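# Remove empty cartridge from sealant gun onto table

## Task

Pull the spent cartridge out of the sealant gun and set it down on the table. The gun must end up lying on the table itself, not leaning on or resting over anything else. Then announce that the job is finished.

## Robot and tools

Robot: two arms, left_arm and right_arm. Each has six revolute joints and a parallel two-finger gripper whose pads can open to about 87 mm. Arm bases (scene frame): left_arm near (+0.016, +0.278, +0.011) m, right_arm near (-0.012, -0.279, +0.012) m. A camera stand sits behind the arms.

Frames: the scene frame has its origin at table-top height, halfway between the arms' nominal bases. +x points out over the table, +z up, and left_arm is on the +y side. Image left and right do not match the arm names. Reported end_effector_position (metres) and end_effector_quat_wxyz are in the scene frame. This point lies between the finger pads, just under 1 cm behind the tips. In the gripper's own axes the fingers point along +z and close along y. Motion offsets are expressed in each arm's current Hand target axes, not the scene frame.

execute_actions(actions, cameras): actions is a list of actions. Each action is a table of up to 15 rows, each row one 1/30 s control step. If there are fewer rows, the last row repeats to fill 15 steps. Every row has exactly 14 numbers in [-1, 1], covering both arms even if one is idle: left dx, dy, dz, rx, ry, rz, opening, then right dx, dy, dz, rx, ry, rz, opening. The six pose numbers are an offset, not a pose. They are measured from that arm's Hand target at the start of the action, along that target's own axes. Every row in an action counts from that same start, so rows do not add up, but a second action or call with the same offset moves the arm further. Scale: 1.0 equals 0.6 m of translation or 180 degrees. rx, ry, rz together form one rotation vector. Six zeros re-request the current Hand target. Opening is absolute, not an offset: +1 fully open (about 87 mm), +0.5 about 69 mm, 0 about 43 mm, -0.5 about 18 mm, -1 closed. An opening is always sent, so a 0 closes partly; to keep a gripper unchanged, repeat its present value. cameras: a list of names, ["all"] or []; by default images come only with an empty actions list. An empty list also reports the scene number and task.

move(target, speed, blend, opening_speed, blocking, cameras): drives each gripper in a straight line. target is one 14-number row laid out as above, or a list of up to 15 such rows. Every row is an offset from the Hand targets at the start of the move, not from the previous row. speed is each path's top speed in m/s, 0.002 to 2.9, default 0.25; rotation is capped at twice that in rad/s. It can be one value or one per target. blend (metres, per corner or one value) rounds corners in a list; 0 stops at each point. opening_speed (at least 0.2 per second on the -1..+1 scale) makes the fingers change gradually. blocking=false returns after about 0.5 s while the move goes on. A move lasts at least 0.5 s and is cut off at 10 s. It does not avoid obstacles or the other arm, and faster moves hit harder. The result includes a move: line giving the ending (done, off_target, moving, held, fault) and any limits (limits=paced means the command was clipped, limits=held means steps were withheld).

wait(seconds 0 to 10, cameras): lets time pass holding commands; a running move continues. stop(cameras): brakes a running move. zoom_image(camera, region=[x0, y0, x1, y1] in pixels, at most 504 by 504): enlarges part of a camera's latest picture. read_manual(section="licences"): licence text only. finished_scene(scene, 1 or 2): ends the current scene for good; use it to declare the task done.

Cameras: cam_high, cam_low, cam_left_wrist, cam_right_wrist, each 896x504. Calibration matrices are supplied. Fixed cameras may be off by a couple of degrees and millimetres, and wrist images can lag while the arm moves.

Result lines: per-arm end_effector_position and quat, Hand target (the last commanded pose after clipping; the next offsets start from it), Tool commands, and grip_measured on the same scale as the opening command. Joint positions end with the gripper on a 0 (closed) to 1 (open) scale. Joint velocities may say within noise. Joint torques have offsets and noise and wrap at ±28 N m on joints 1 to 3. Executed actions also list some step positions. MOTOR HOT appears from 75 °C. OVER-TEMPERATURE FAULT at 90 °C folds that arm away for the rest of the scene, and at 100 °C the arm goes limp.

Practical notes: orientation commands are clipped to within 40 degrees of the current measured orientation each step. Friction and gravity leave grippers short, low or tilted, especially when stretched out. Small moves may not happen or go sideways, so check pose after each move and correct it. To hold a part, command about 0.04 below the grip_measured value at first contact. Pad force is about 20 N, and fast closing squeezes harder. To end pushing against something, command the target back past the gripper. Don't route a path near an arm's own base; go around it.

Avoid: any arm-to-arm contact or one gripper closing on the other's fingers; strong loads on wrist camera cables; dropping parts, releasing moving parts, slamming into the table or fixed objects; anything leaving the table, which fails the task. Avoid long holds at full stretch or pushing at unreachable targets, since motors heat up. Loose objects may occasionally get nudged by an outside push.

Each tool is called after ">>>" as name(argument=value, ...) on one line, values as JSON.

## Session

>>> execute_actions(actions=[])

Scene clock: 0.00 s.
left_arm: end_effector_position=(+0.3795, +0.3536, +0.0358) grip_measured=+1.000 end_effector_quat_wxyz=(+0.520, -0.146, +0.828, +0.148) | right_arm: end_effector_position=(+0.3802, -0.2800, +0.0944) grip_measured=+1.000 end_effector_quat_wxyz=(+0.614, +0.003, +0.789, -0.013)
Joint positions: left_arm=[-0.012 1.609 0.39 0.757 -0.374 -0.077 1] | right_arm=[0.012 1.487 0.375 0.864 0.038 -0.009 1]
Joint velocities: within noise
Joint torques (N m): no reading
Heat: left arm: 28 °C; right arm: 24 °C.
Hand target: left_arm +0.3832, +0.3537, +0.0415; +0.528, -0.147, +0.823, +0.147 | right_arm +0.3818, -0.2800, +0.0978; +0.617, +0.003, +0.787, -0.013
Tool commands: left_gripper/opening=+1.0 right_gripper/opening=+1.0

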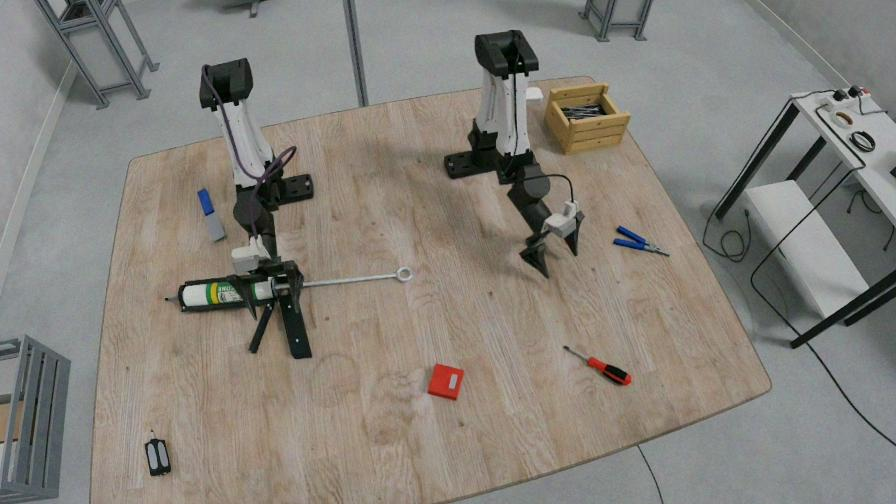

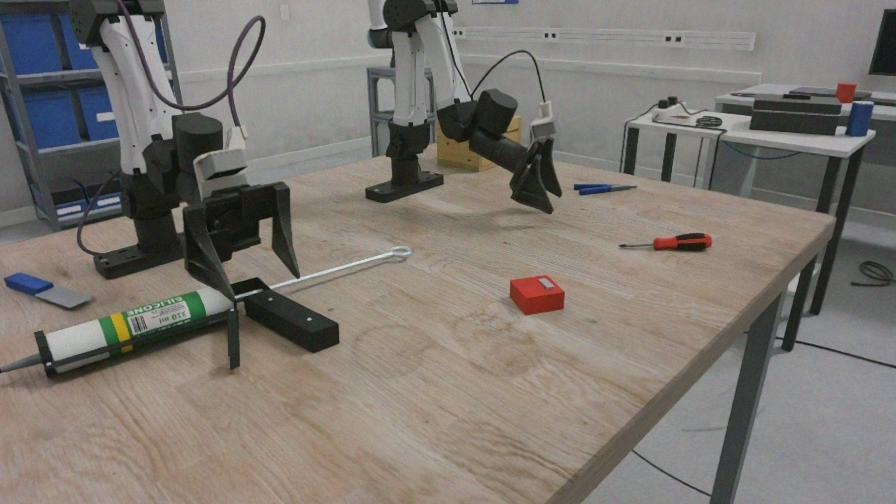

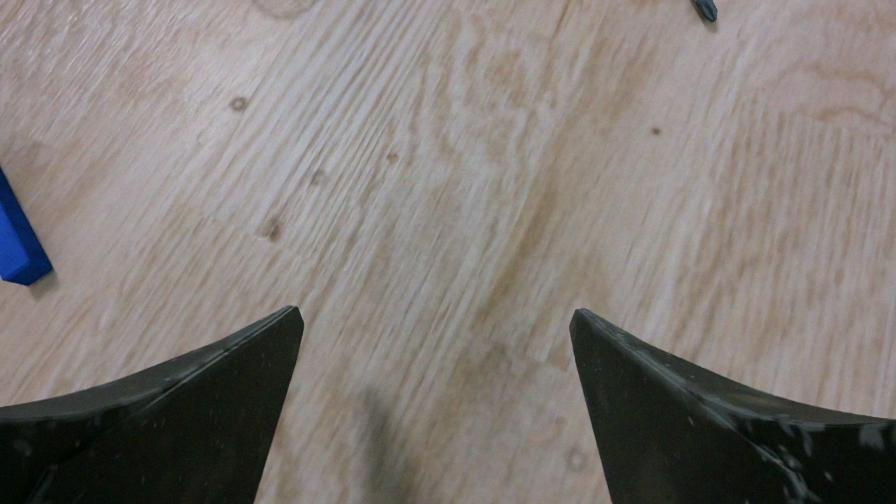

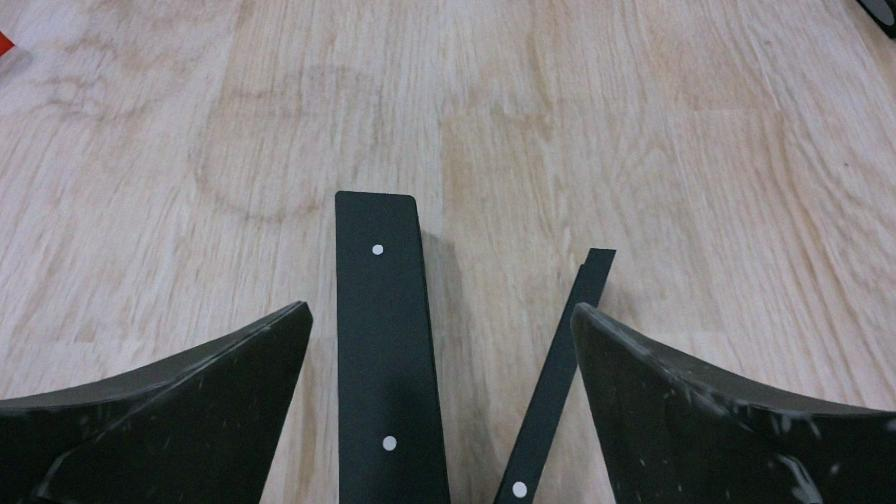

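>>> move(target=[0,0,0,0,0,0,1,-0.32,0.05,-0.096,0,0.144,0,1], speed=0.4, cameras=["all"])

Scene clock: 9.47 s.
left_arm: end_effector_position=(+0.3795, +0.3536, +0.0358) grip_measured=+1.000 end_effector_quat_wxyz=(+0.520, -0.146, +0.828, +0.148) | right_arm: end_effector_position=(+0.3703, -0.2458, +0.2930) grip_measured=+1.000 end_effector_quat_wxyz=(+0.423, -0.003, +0.906, -0.010)
Joint positions: left_arm=[-0.012 1.609 0.39 0.757 -0.374 -0.077 1] | right_arm=[0.129 1.447 1.603 -0.859 0.117 0.071 1]
Joint torques (N m): left_arm=[-0.16 -6.56 4.59 1.76 -0.14 0.09] | right_arm=[-0.01 -3.96 9.26 1.96 0 0.16]
Heat: left arm: 28 °C; right arm: 24 °C.
Hand target: left_arm +0.3832, +0.3537, +0.0415; +0.528, -0.147, +0.823, +0.147 | right_arm +0.3721, -0.2463, +0.2975; +0.425, +0.006, +0.905, -0.012
Off the commanded pose: left_arm 0.007 m, 1 deg | right_arm 0.005 m, 1 deg.
move: done
camera_calibration:
cam_right_wrist: T_world_to_cam=[[-0.00135953, -0.999993, 0.00359567, -0.249142], [-0.999579, 0.00125477, -0.0289794, 0.403892], [0.0289746, -0.00363355, -0.999574, 0.427444], [0, 0, 0, 1]] pos_world=[0.390999, -0.248093, 0.439862]

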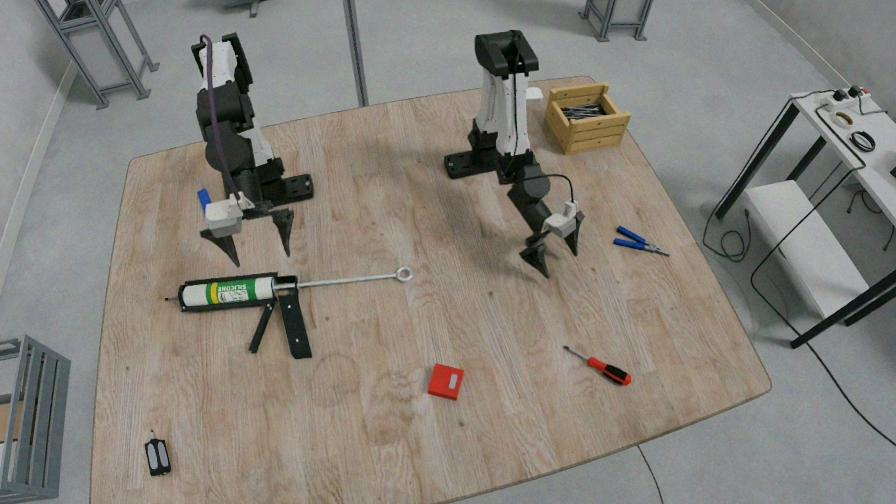

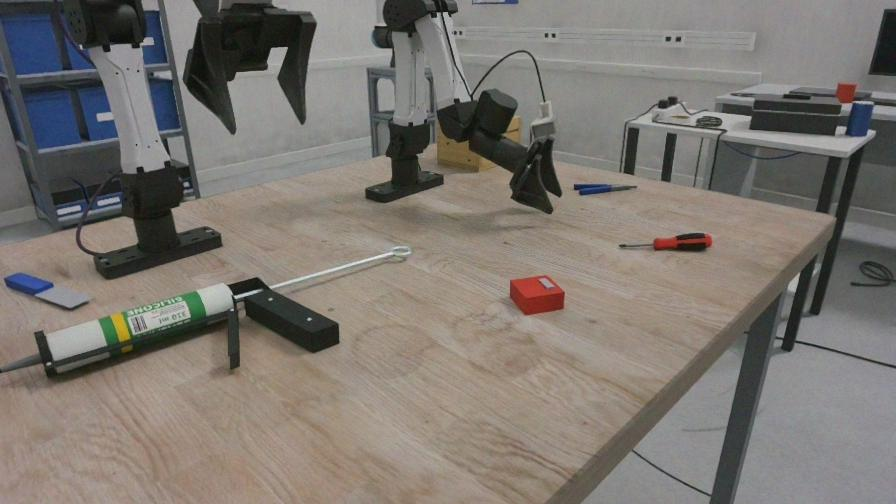

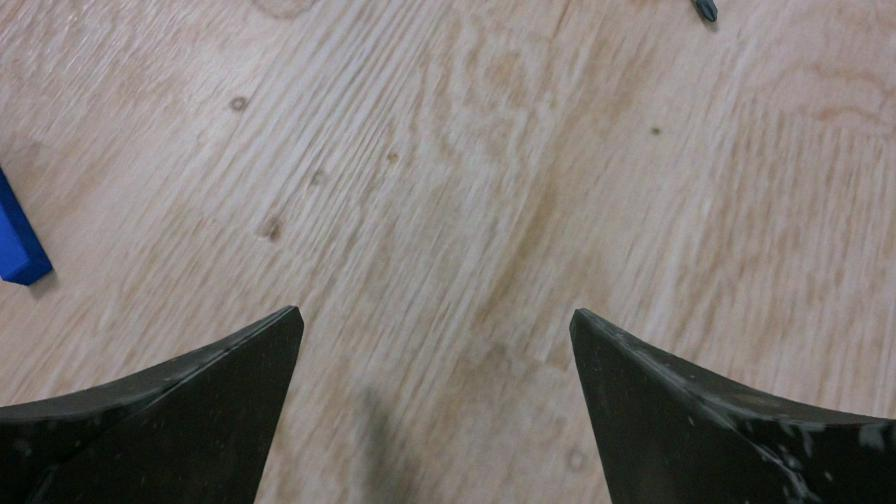

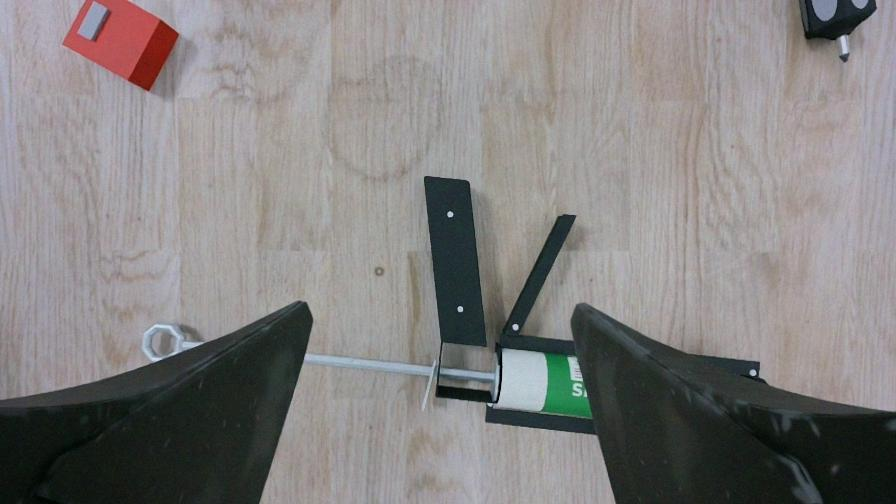

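>>> zoom_image(camera="cam_right_wrist", region=[400, 310, 600, 440])

>>> zoom_image(camera="cam_high", region=[155, 250, 315, 340])

>>> zoom_image(camera="cam_low", region=[0, 230, 420, 400])

Scaled by 2.520 from the camera's 896x504 image, which has a finer 1280x720 frame.

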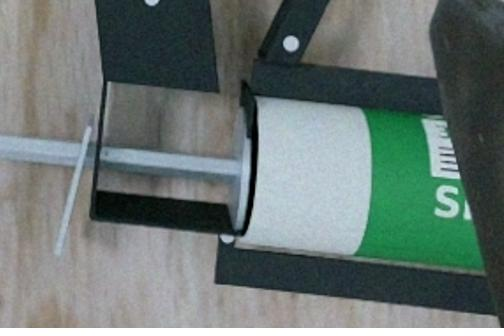

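Scaled by 3.150 from the camera's 896x504 image, which has a finer 1280x720 frame.

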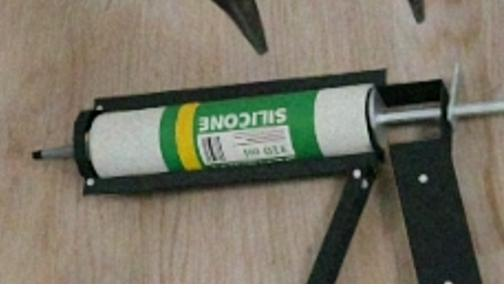

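Scaled by 1.200 from the camera's 896x504 image, which has a finer 1280x720 frame.

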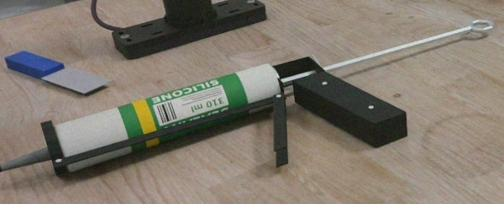

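>>> move(target=[0,0,0,0,0,0,1,0.208,-0.257,-0.048,0.227,0.213,0.484,1], speed=0.5, cameras=["cam_right_wrist","cam_low","cam_high"])

>>> zoom_image(camera="cam_low", region=[0, 260, 250, 400])

Scene clock: 30.97 s.
left_arm: end_effector_position=(+0.3795, +0.3536, +0.0358) grip_measured=+1.000 end_effector_quat_wxyz=(+0.520, -0.146, +0.828, +0.148) | right_arm: end_effector_position=(+0.2685, -0.4028, +0.2247) grip_measured=+1.000 end_effector_quat_wxyz=(+0.059, +0.730, +0.681, +0.006)
Joint positions: left_arm=[-0.012 1.609 0.39 0.757 -0.374 -0.077 1] | right_arm=[-0.529 1.713 1.831 -1.571 0.022 1.112 1]
Joint torques (N m): left_arm=[-0.24 -6.67 4.37 1.75 -0.18 0.14] | right_arm=[-0.32 -5.83 5.27 0.58 -0.26 0.11]
Heat: left arm: 29 °C; right arm: 26 °C.
Hand target: left_arm +0.3832, +0.3537, +0.0415; +0.528, -0.147, +0.823, +0.147 | right_arm +0.2672, -0.3997, +0.2225; +0.006, +0.737, +0.676, -0.005
Off the commanded pose: left_arm 0.007 m, 1 deg | right_arm 0.004 m, 6 deg.
joint sent to its limit (right arm) — joint 4 (wrist pitch), lower limit. The joint targets are off in orientation, not in position.
move: off_target (right_arm)
camera_calibration:
cam_right_wrist: T_world_to_cam=[[-0.991312, 0.0753986, -0.107774, 0.317892], [-0.0209042, 0.718659, 0.695049, 0.163891], [0.129859, 0.691263, -0.710839, 0.549572], [0, 0, 0, 1]] pos_world=[0.247189, -0.521649, 0.311005]
Images, in order (width x height): cam_high 896x504, cam_low 896x504, cam_right_wrist 896x504.

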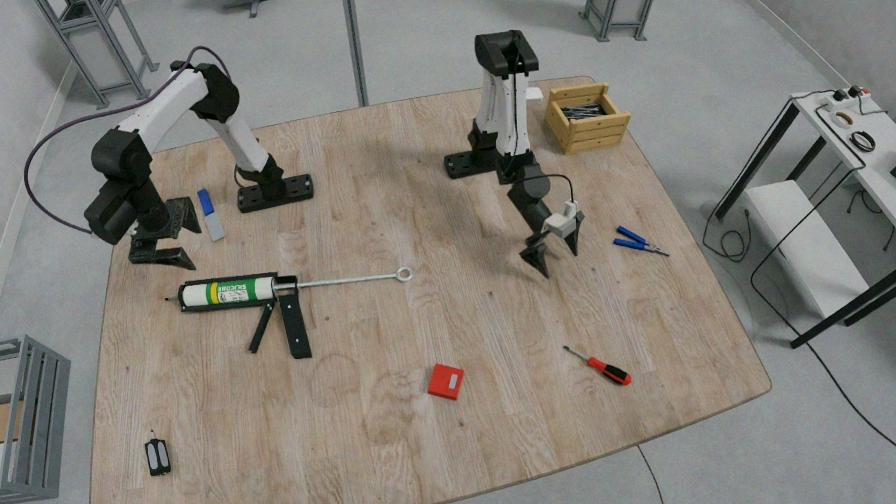

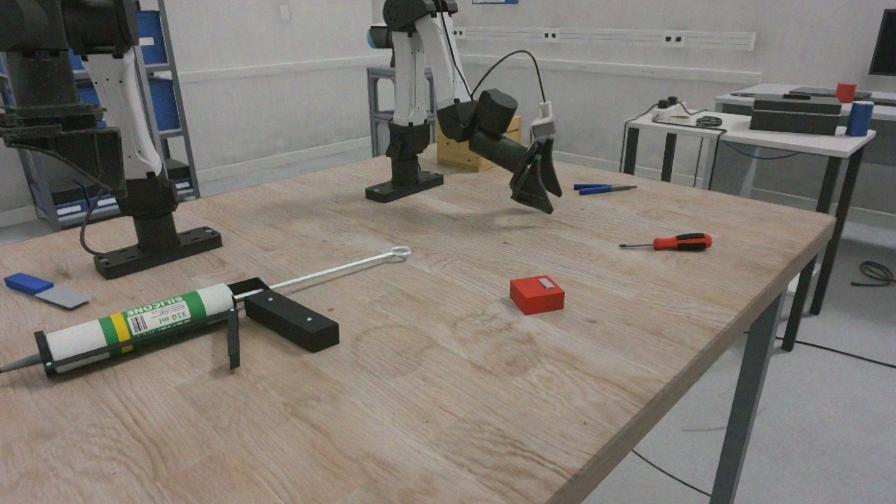

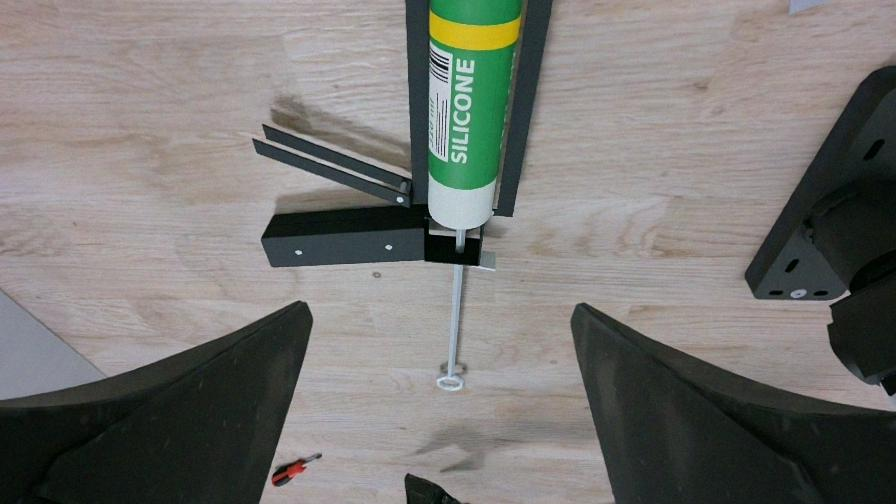

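Scaled by 2.016 from the camera's 896x504 image, which has a finer 1280x720 frame.

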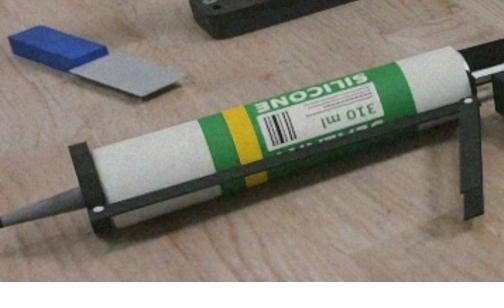

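>>> move(target=[0,0,0,0,0,0,1,-0.22,0.05,0.02,0,0,0,1], speed=0.4, cameras=["cam_right_wrist"])

>>> zoom_image(camera="cam_right_wrist", region=[370, 0, 600, 180])

Scene clock: 38.93 s.
left_arm: end_effector_position=(+0.3795, +0.3536, +0.0358) grip_measured=+1.000 end_effector_quat_wxyz=(+0.520, -0.146, +0.828, +0.148) | right_arm: end_effector_position=(+0.2815, -0.5364, +0.2099) grip_measured=+1.000 end_effector_quat_wxyz=(+0.084, +0.744, +0.662, -0.002)
Joint positions: left_arm=[-0.012 1.609 0.39 0.757 -0.374 -0.077 1] | right_arm=[-0.801 2.051 2.221 -1.573 0.011 0.887 1]
Joint torques (N m): left_arm=[-0.23 -6.52 4.51 1.73 -0.15 0.09] | right_arm=[0.44 -8.12 7.91 0.64 -0.22 -0.09]
Heat: left arm: 29 °C; right arm: 27 °C.
Hand target: left_arm +0.3832, +0.3537, +0.0415; +0.528, -0.147, +0.823, +0.147 | right_arm +0.2857, -0.5340, +0.2127; +0.006, +0.737, +0.676, -0.005
Off the commanded pose: left_arm 0.007 m, 1 deg | right_arm 0.006 m, 9 deg.
joint sent to its limit (right arm) — joint 4 (wrist pitch), lower limit. The joint targets are off in orientation, not in position.
move: off_target (right_arm)
camera_calibration:
cam_right_wrist: T_world_to_cam=[[-0.983492, 0.118247, -0.136972, 0.366201], [-0.00199451, 0.749821, 0.661638, 0.288857], [0.180941, 0.650988, -0.737207, 0.599227], [0, 0, 0, 1]] pos_world=[0.252307, -0.649983, 0.300795]
Images, in order (width x height): cam_right_wrist 896x504.

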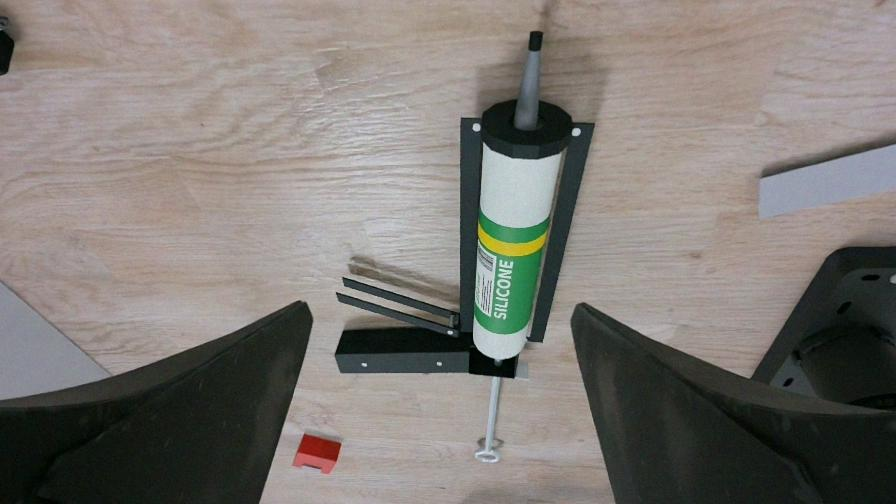

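Scaled by 2.191 from the camera's 896x504 image, which has a finer 1280x720 frame.

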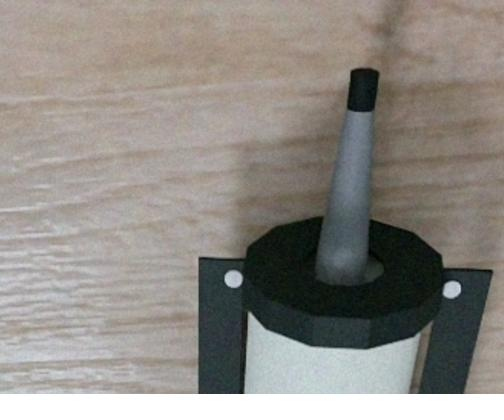

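>>> move(target=[0,0,0,0,0,0,1,0.279,-0.042,0.17,0,0,0,1], speed=0.4, cameras=["cam_right_wrist","cam_low"])

Scene clock: 56.03 s.
left_arm: end_effector_position=(+0.3795, +0.3536, +0.0358) grip_measured=+1.000 end_effector_quat_wxyz=(+0.520, -0.146, +0.828, +0.148) | right_arm: end_effector_position=(+0.2737, -0.3667, +0.1024) grip_measured=+1.000 end_effector_quat_wxyz=(-0.009, +0.733, +0.680, -0.009)
Joint positions: left_arm=[-0.012 1.609 0.39 0.757 -0.374 -0.077 1] | right_arm=[-0.427 1.747 1.372 -1.219 0.01 1.22 1]
Joint torques (N m): left_arm=[-0.31 -6.65 4.41 1.77 -0.15 0.09] | right_arm=[-0.02 -8.73 5.19 0.44 0.01 0.19]
Heat: left arm: 30 °C; right arm: 27 °C.
Hand target: left_arm +0.3832, +0.3537, +0.0415; +0.528, -0.147, +0.823, +0.147 | right_arm +0.2750, -0.3667, +0.1079; +0.006, +0.737, +0.676, -0.005
Off the commanded pose: left_arm 0.007 m, 1 deg | right_arm 0.006 m, 2 deg.
move: done
camera_calibration:
cam_right_wrist: T_world_to_cam=[[-0.996256, 0.0855486, 0.0124769, 0.299919], [0.0661903, 0.661924, 0.746643, 0.173045], [0.0556154, 0.744673, -0.665108, 0.472157], [0, 0, 0, 1]] pos_world=[0.261083, -0.491803, 0.181091]
Images, in order (width x height): cam_low 896x504, cam_right_wrist 896x504.

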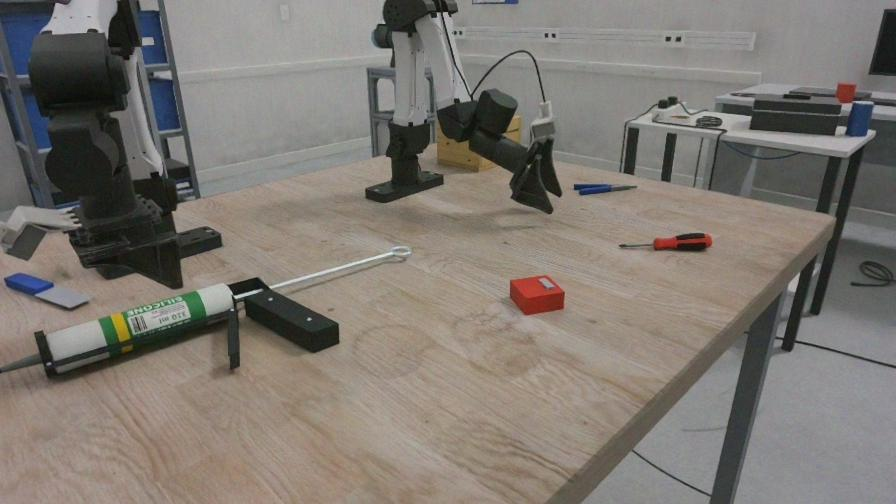

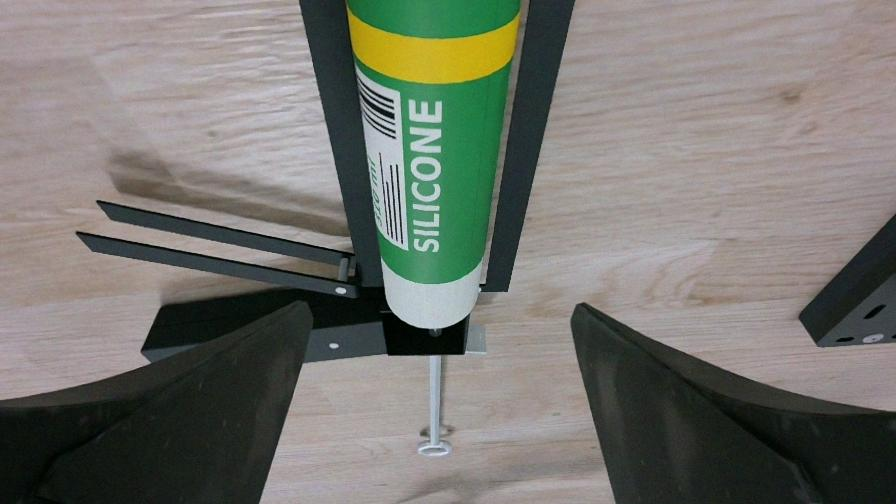

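>>> move(target=[0,0,0,0,0,0,1,0,0.003,0.108,0,0,0,1], speed=0.12, cameras=["cam_right_wrist","cam_low"])

>>> zoom_image(camera="cam_low", region=[0, 210, 350, 400])

Scene clock: 61.90 s.
left_arm: end_effector_position=(+0.3795, +0.3536, +0.0358) grip_measured=+1.000 end_effector_quat_wxyz=(+0.520, -0.146, +0.828, +0.148) | right_arm: end_effector_position=(+0.2764, -0.3679, +0.0477) grip_measured=+1.000 end_effector_quat_wxyz=(+0.008, +0.733, +0.680, -0.002)
Joint positions: left_arm=[-0.012 1.609 0.39 0.757 -0.374 -0.077 1] | right_arm=[-0.427 1.775 1.184 -0.967 0.01 1.221 1]
Joint torques (N m): left_arm=[-0.09 -6.38 4.4 1.77 -0.12 0.06] | right_arm=[0.02 -5.38 5.18 0.55 -0.04 0.17]
Heat: left arm: 30 °C; right arm: 27 °C.
Hand target: left_arm +0.3832, +0.3537, +0.0415; +0.528, -0.147, +0.823, +0.147 | right_arm +0.2768, -0.3679, +0.0431; +0.006, +0.737, +0.676, -0.005
Off the commanded pose: left_arm 0.007 m, 1 deg | right_arm 0.005 m, 1 deg.
move: done
camera_calibration:
cam_right_wrist: T_world_to_cam=[[-0.996036, 0.0862562, -0.0217253, 0.305321], [0.0421694, 0.672949, 0.738485, 0.225603], [0.0783189, 0.734642, -0.673919, 0.427054], [0, 0, 0, 1]] pos_world=[0.26115, -0.491887, 0.127828]
Images, in order (width x height): cam_low 896x504, cam_right_wrist 896x504.

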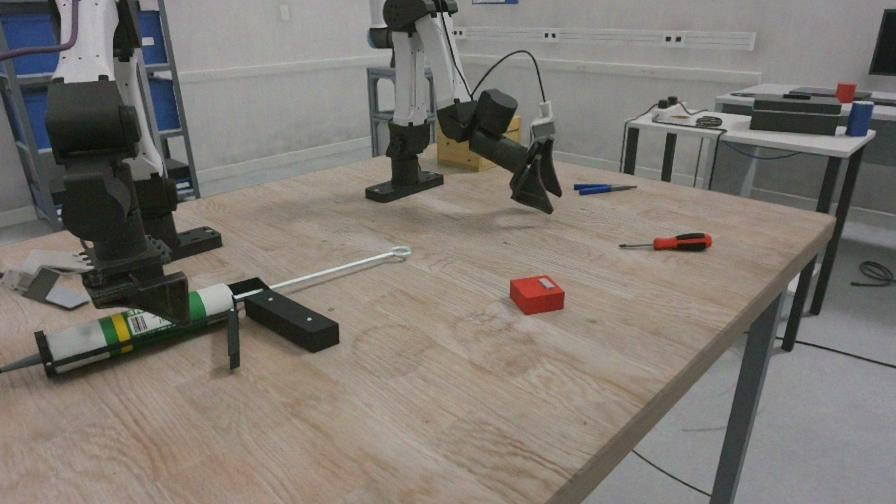

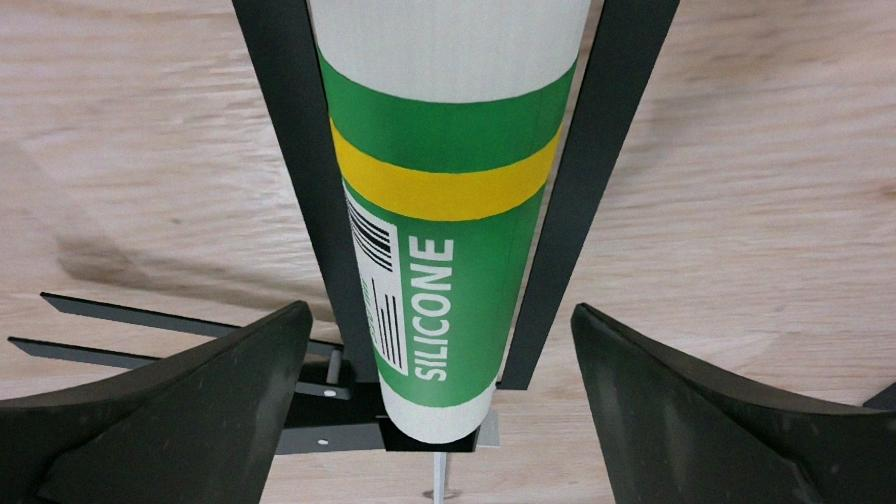

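Scaled by 1.440 from the camera's 896x504 image, which has a finer 1280x720 frame.

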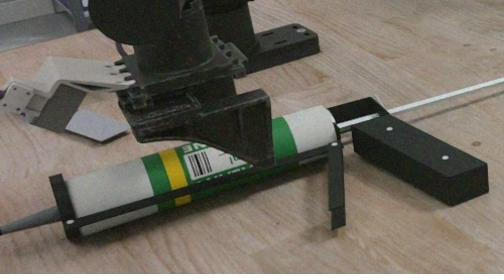

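>>> move(target=[0,0,0,0,0,0,1,0,0,-0.003,0,0,0,0.0], opening_speed=0.8, cameras=["cam_right_wrist"])

Scene clock: 66.63 s.
left_arm: end_effector_position=(+0.3795, +0.3536, +0.0358) grip_measured=+1.000 end_effector_quat_wxyz=(+0.520, -0.146, +0.828, +0.148) | right_arm: end_effector_position=(+0.2765, -0.3679, +0.0477) grip_measured=+0.053 end_effector_quat_wxyz=(+0.008, +0.733, +0.680, -0.002)
Joint positions: left_arm=[-0.012 1.609 0.39 0.757 -0.374 -0.077 1] | right_arm=[-0.427 1.775 1.184 -0.966 0.01 1.221 0.526]
Joint torques (N m): left_arm=[-0.25 -6.53 4.55 1.73 -0.16 0.09] | right_arm=[0.01 -5.65 5.7 0.43 -0.03 0.17]
Heat: left arm: 31 °C; right arm: 27 °C.
Hand target: left_arm +0.3832, +0.3537, +0.0415; +0.528, -0.147, +0.823, +0.147 | right_arm +0.2768, -0.3679, +0.0449; +0.006, +0.737, +0.676, -0.005
Off the commanded pose: left_arm 0.007 m, 1 deg | right_arm 0.003 m, 1 deg.
move: done
camera_calibration:
cam_right_wrist: T_world_to_cam=[[-0.996033, 0.0862033, -0.0220934, 0.30534], [0.0418735, 0.673071, 0.738392, 0.225753], [0.0785223, 0.734537, -0.67401, 0.42696], [0, 0, 0, 1]] pos_world=[0.26115, -0.491887, 0.127827]
Images, in order (width x height): cam_right_wrist 896x504.

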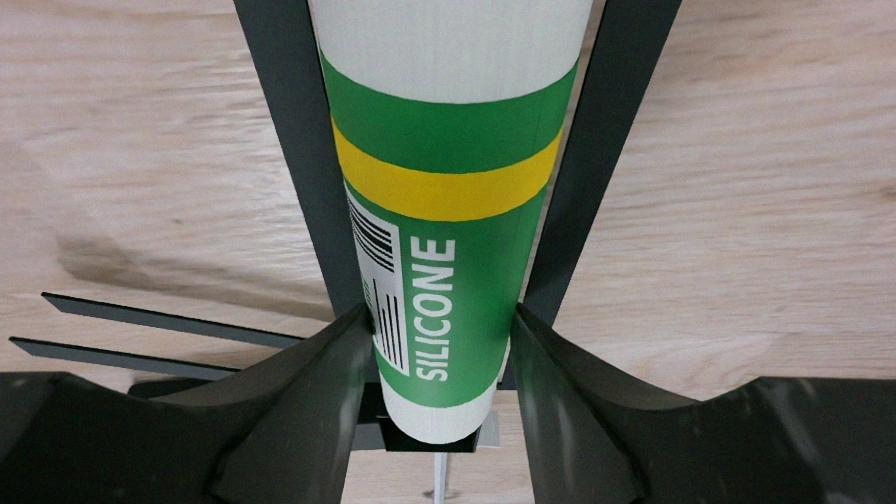

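>>> move(target=[0,0,0,0,0,0,1,0,0,-0.045,0,0.0556,0,0.0], speed=0.06, cameras=["cam_right_wrist","cam_low"])

>>> zoom_image(camera="cam_low", region=[0, 210, 350, 400])

Scene clock: 75.90 s.
left_arm: end_effector_position=(+0.3795, +0.3536, +0.0358) grip_measured=+1.000 end_effector_quat_wxyz=(+0.520, -0.146, +0.828, +0.148) | right_arm: end_effector_position=(+0.2757, -0.3696, +0.0695) grip_measured=+0.053 end_effector_quat_wxyz=(-0.040, +0.736, +0.674, +0.048)
Joint positions: left_arm=[-0.012 1.609 0.39 0.757 -0.374 -0.077 1] | right_arm=[-0.504 1.805 1.282 -1.093 -0.118 1.155 0.526]
Joint torques (N m): left_arm=[-0.25 -6.34 4.36 1.75 -0.11 0.11] | right_arm=[-0.76 -5.52 7.69 -0.04 -0.43 -0.1]
Heat: left arm: 31 °C; right arm: 27 °C.
Hand target: left_arm +0.3832, +0.3537, +0.0415; +0.528, -0.147, +0.823, +0.147 | right_arm +0.2767, -0.3674, +0.0718; -0.053, +0.735, +0.674, +0.059
Off the commanded pose: left_arm 0.007 m, 1 deg | right_arm 0.003 m, 2 deg.
move: done
camera_calibration:
cam_right_wrist: T_world_to_cam=[[-0.994601, 0.102354, -0.0170804, 0.310387], [0.0437683, 0.563027, 0.825278, 0.163613], [0.0940873, 0.820075, -0.564468, 0.462615], [0, 0, 0, 1]] pos_world=[0.258024, -0.503267, 0.131406]
Images, in order (width x height): cam_low 896x504, cam_right_wrist 896x504.

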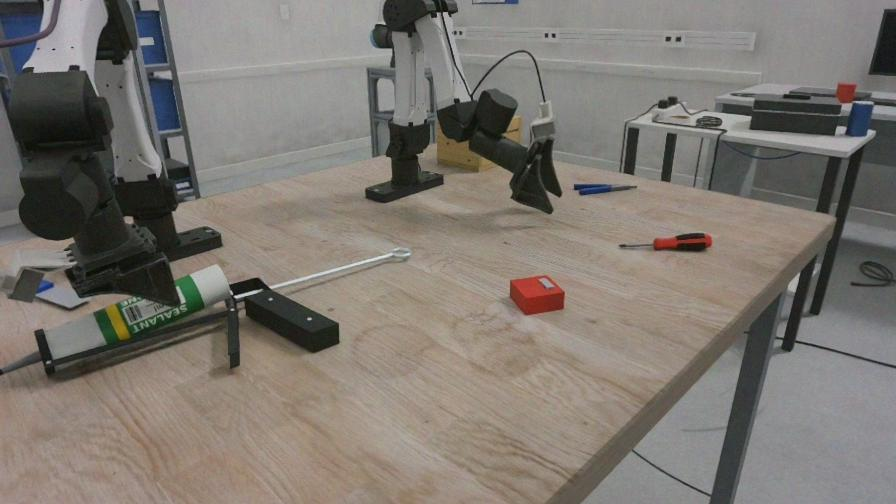

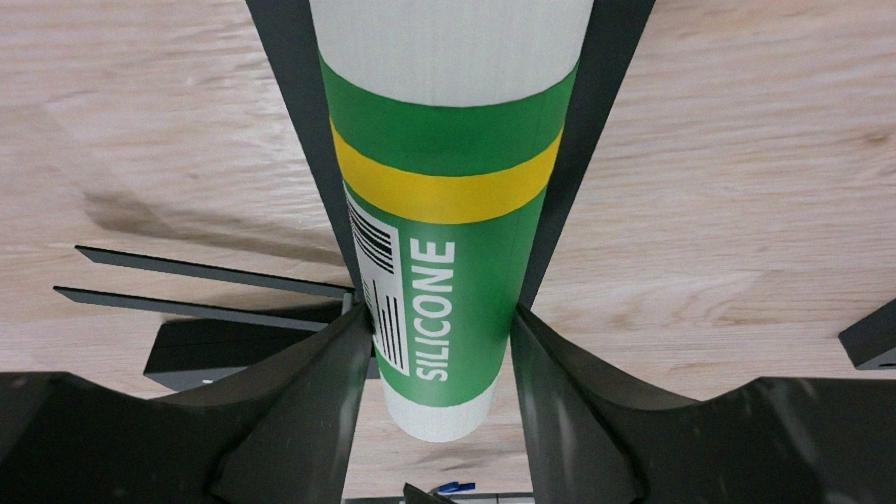

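Scaled by 1.440 from the camera's 896x504 image, which has a finer 1280x720 frame.

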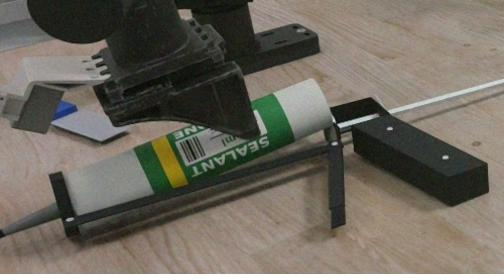

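>>> move(target=[[0,0,0,0,0,0,1,0.006,0,-0.033,0,0.039,0,0],[0,0,0,0,0,0,1,0.188,0,-0.055,0,0.039,0,0],[0,0,0,0,0,0,1,0.21,0,-0.155,0,0.039,0,0]], speed=[0.08,0.1,0.15], blend=0.005, cameras=["all"])

Scene clock: 82.20 s.
left_arm: end_effector_position=(+0.3795, +0.3536, +0.0358) grip_measured=+1.000 end_effector_quat_wxyz=(+0.520, -0.146, +0.828, +0.148) | right_arm: end_effector_position=(+0.2838, -0.2634, +0.1728) grip_measured=+0.000 end_effector_quat_wxyz=(-0.099, +0.729, +0.671, +0.090)
Joint positions: left_arm=[-0.012 1.609 0.39 0.757 -0.374 -0.077 1] | right_arm=[-0.242 1.7 1.528 -1.465 -0.261 1.406 0.5]
Joint torques (N m): left_arm=[-0.12 -6.48 4.38 1.73 -0.18 0.08] | right_arm=[0.59 -7.45 7.95 0.11 -0.46 0.17]
Heat: left arm: 31 °C; right arm: 28 °C.
Hand target: left_arm +0.3832, +0.3537, +0.0415; +0.528, -0.147, +0.823, +0.147 | right_arm +0.2861, -0.2581, +0.1836; -0.094, +0.730, +0.669, +0.104
Off the commanded pose: left_arm 0.007 m, 1 deg | right_arm 0.012 m, 2 deg.
move: off_target (right_arm)
camera_calibration:
cam_right_wrist: T_world_to_cam=[[-0.995388, 0.0949037, 0.0139766, 0.302318], [0.054479, 0.439345, 0.896665, -0.0296725], [0.0789563, 0.893291, -0.442489, 0.435604], [0, 0, 0, 1]] pos_world=[0.268146, -0.404776, 0.215131]

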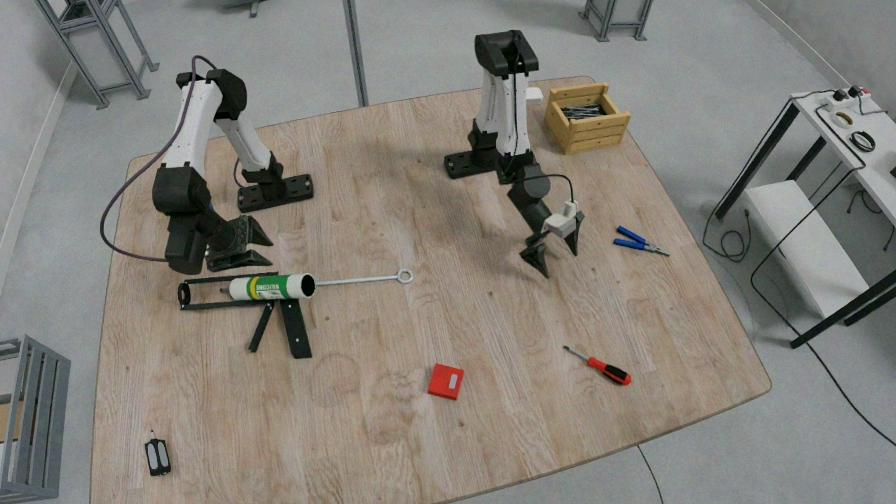

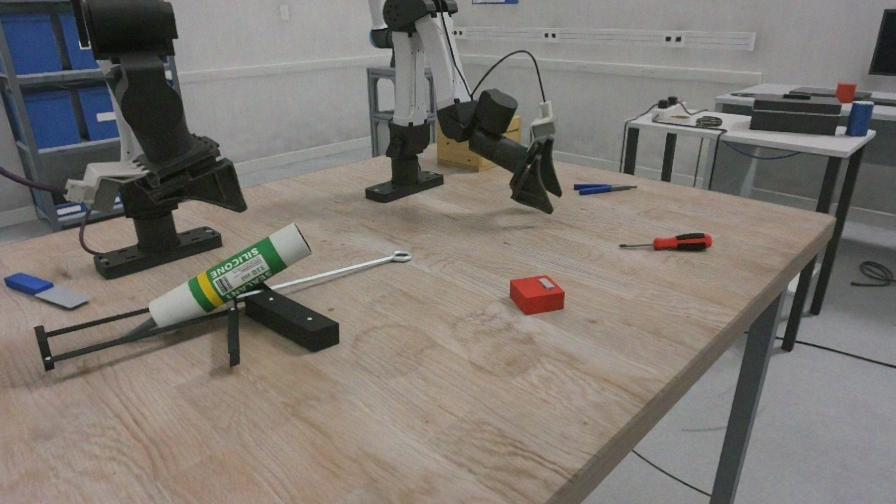

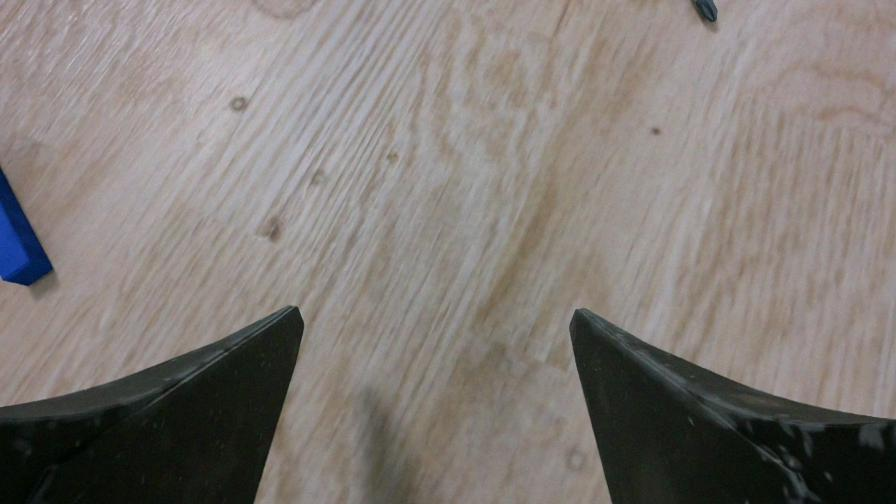

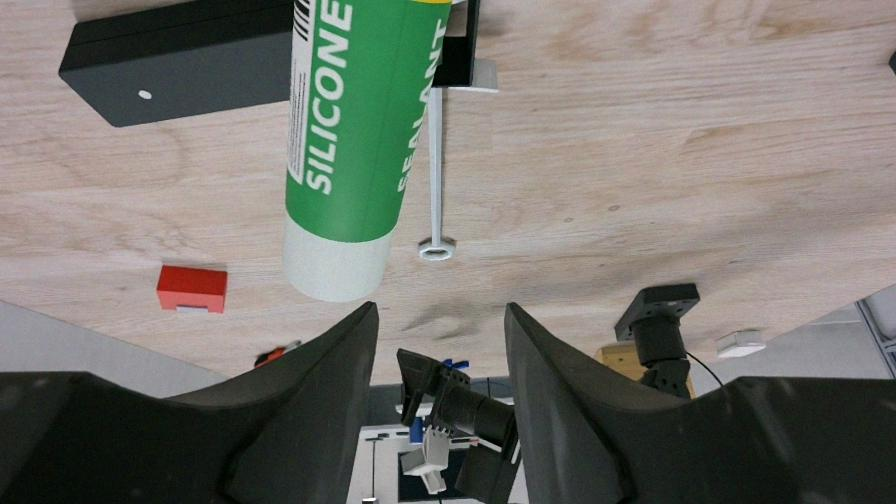

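>>> move(target=[0,0,0,0,0,0,1,-0.12,0.03,-0.123,0,0,0,1], cameras=["cam_right_wrist","cam_low"])

>>> zoom_image(camera="cam_low", region=[0, 210, 350, 400])

Scene clock: 87.60 s.
left_arm: end_effector_position=(+0.3795, +0.3536, +0.0358) grip_measured=+1.000 end_effector_quat_wxyz=(+0.520, -0.146, +0.828, +0.148) | right_arm: end_effector_position=(+0.2935, -0.3508, +0.2318) grip_measured=+1.000 end_effector_quat_wxyz=(-0.013, +0.744, +0.653, +0.140)
Joint positions: left_arm=[-0.012 1.609 0.39 0.757 -0.374 -0.077 1] | right_arm=[-0.508 1.722 1.796 -1.571 -0.274 1.205 1]
Joint torques (N m): left_arm=[-0.24 -6.43 4.41 1.75 -0.14 0.12] | right_arm=[-0.06 -5.24 7.87 0.4 -0.4 -0.09]
Heat: left arm: 32 °C; right arm: 28 °C.
Hand target: left_arm +0.3832, +0.3537, +0.0415; +0.528, -0.147, +0.823, +0.147 | right_arm +0.2962, -0.3490, +0.2345; -0.094, +0.730, +0.669, +0.104
Off the commanded pose: left_arm 0.007 m, 1 deg | right_arm 0.004 m, 11 deg.
joint sent to its limit (right arm) — joint 4 (wrist pitch), lower limit. The joint targets are off in orientation, not in position.
move: off_target (right_arm)
camera_calibration:
cam_right_wrist: T_world_to_cam=[[-0.971503, 0.160482, -0.174435, 0.379119], [-0.0745034, 0.491876, 0.867472, 0.0182641], [0.225014, 0.855747, -0.465902, 0.488394], [0, 0, 0, 1]] pos_world=[0.25978, -0.487768, 0.277832]
Images, in order (width x height): cam_low 896x504, cam_right_wrist 896x504.

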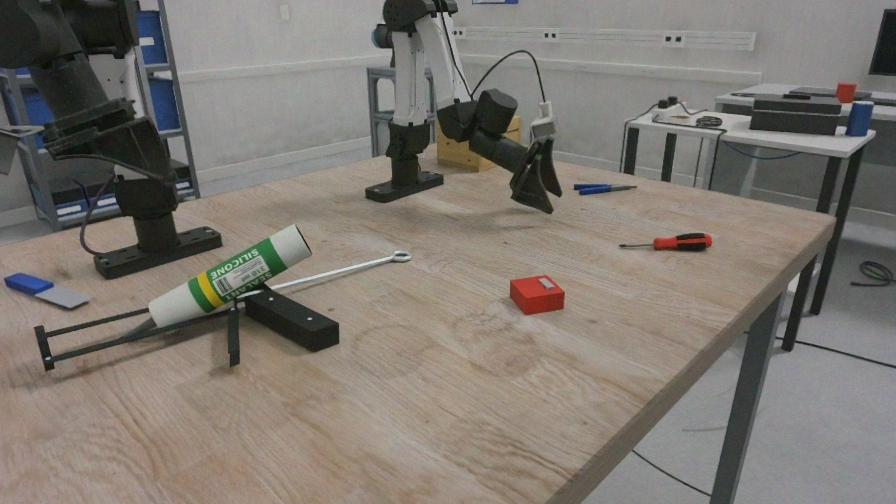

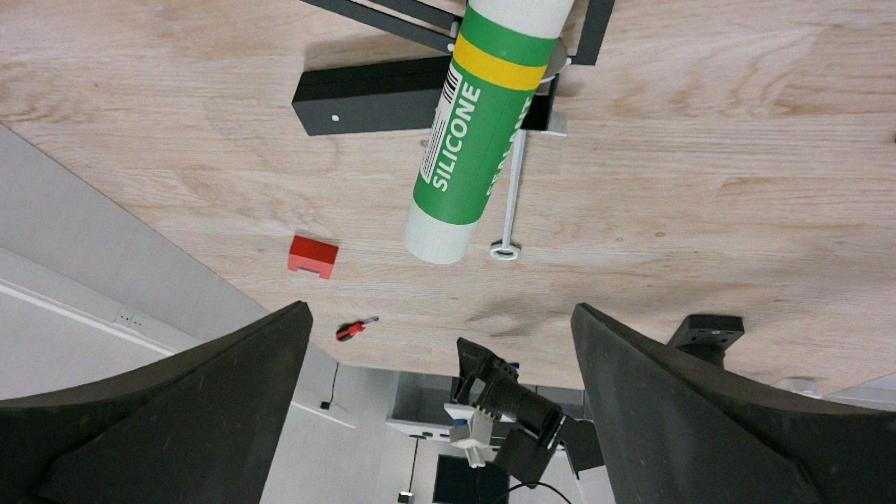

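Scaled by 1.440 from the camera's 896x504 image, which has a finer 1280x720 frame.

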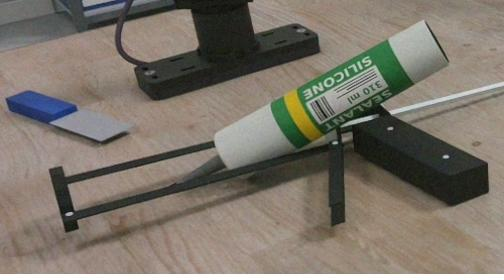

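>>> move(target=[0,0,0,0,0,0,1,0.02,-0.003,0.121,-0.034,0.06,0.088,1], cameras=["cam_right_wrist"])

Scene clock: 98.30 s.
left_arm: end_effector_position=(+0.3795, +0.3536, +0.0358) grip_measured=+1.000 end_effector_quat_wxyz=(+0.520, -0.146, +0.828, +0.148) | right_arm: end_effector_position=(+0.2957, -0.3196, +0.1644) grip_measured=+1.000 end_effector_quat_wxyz=(-0.132, +0.804, +0.551, +0.183)
Joint positions: left_arm=[-0.012 1.609 0.39 0.757 -0.374 -0.077 1] | right_arm=[-0.508 1.722 1.445 -1.372 -0.449 1.416 1]
Joint velocities: left_arm=[0.002 -0.007 -0.017 0.022 0.154 -0.037 0] | right_arm=[within noise]
Joint torques (N m): left_arm=[-0.34 -6.48 4.46 1.77 -0.15 0.13] | right_arm=[-0.12 -7.36 5.39 0.25 -0.53 0.13]
Heat: left arm: 32 °C; right arm: 28 °C.
Hand target: left_arm +0.3832, +0.3537, +0.0415; +0.528, -0.147, +0.823, +0.147 | right_arm +0.2972, -0.3173, +0.1682; -0.131, +0.806, +0.544, +0.193
Off the commanded pose: left_arm 0.007 m, 1 deg | right_arm 0.005 m, 1 deg.
move: done
camera_calibration:
cam_right_wrist: T_world_to_cam=[[-0.927437, 0.373947, 0.00501948, 0.390023], [0.10459, 0.246464, 0.963492, -0.0856375], [0.359057, 0.894103, -0.267691, 0.369866], [0, 0, 0, 1]] pos_world=[0.237875, -0.455439, 0.179563]
Images, in order (width x height): cam_right_wrist 896x504.

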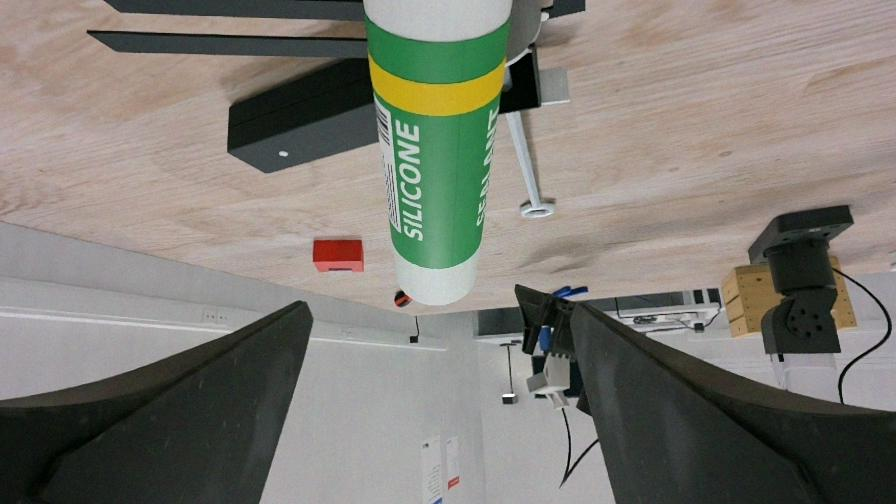

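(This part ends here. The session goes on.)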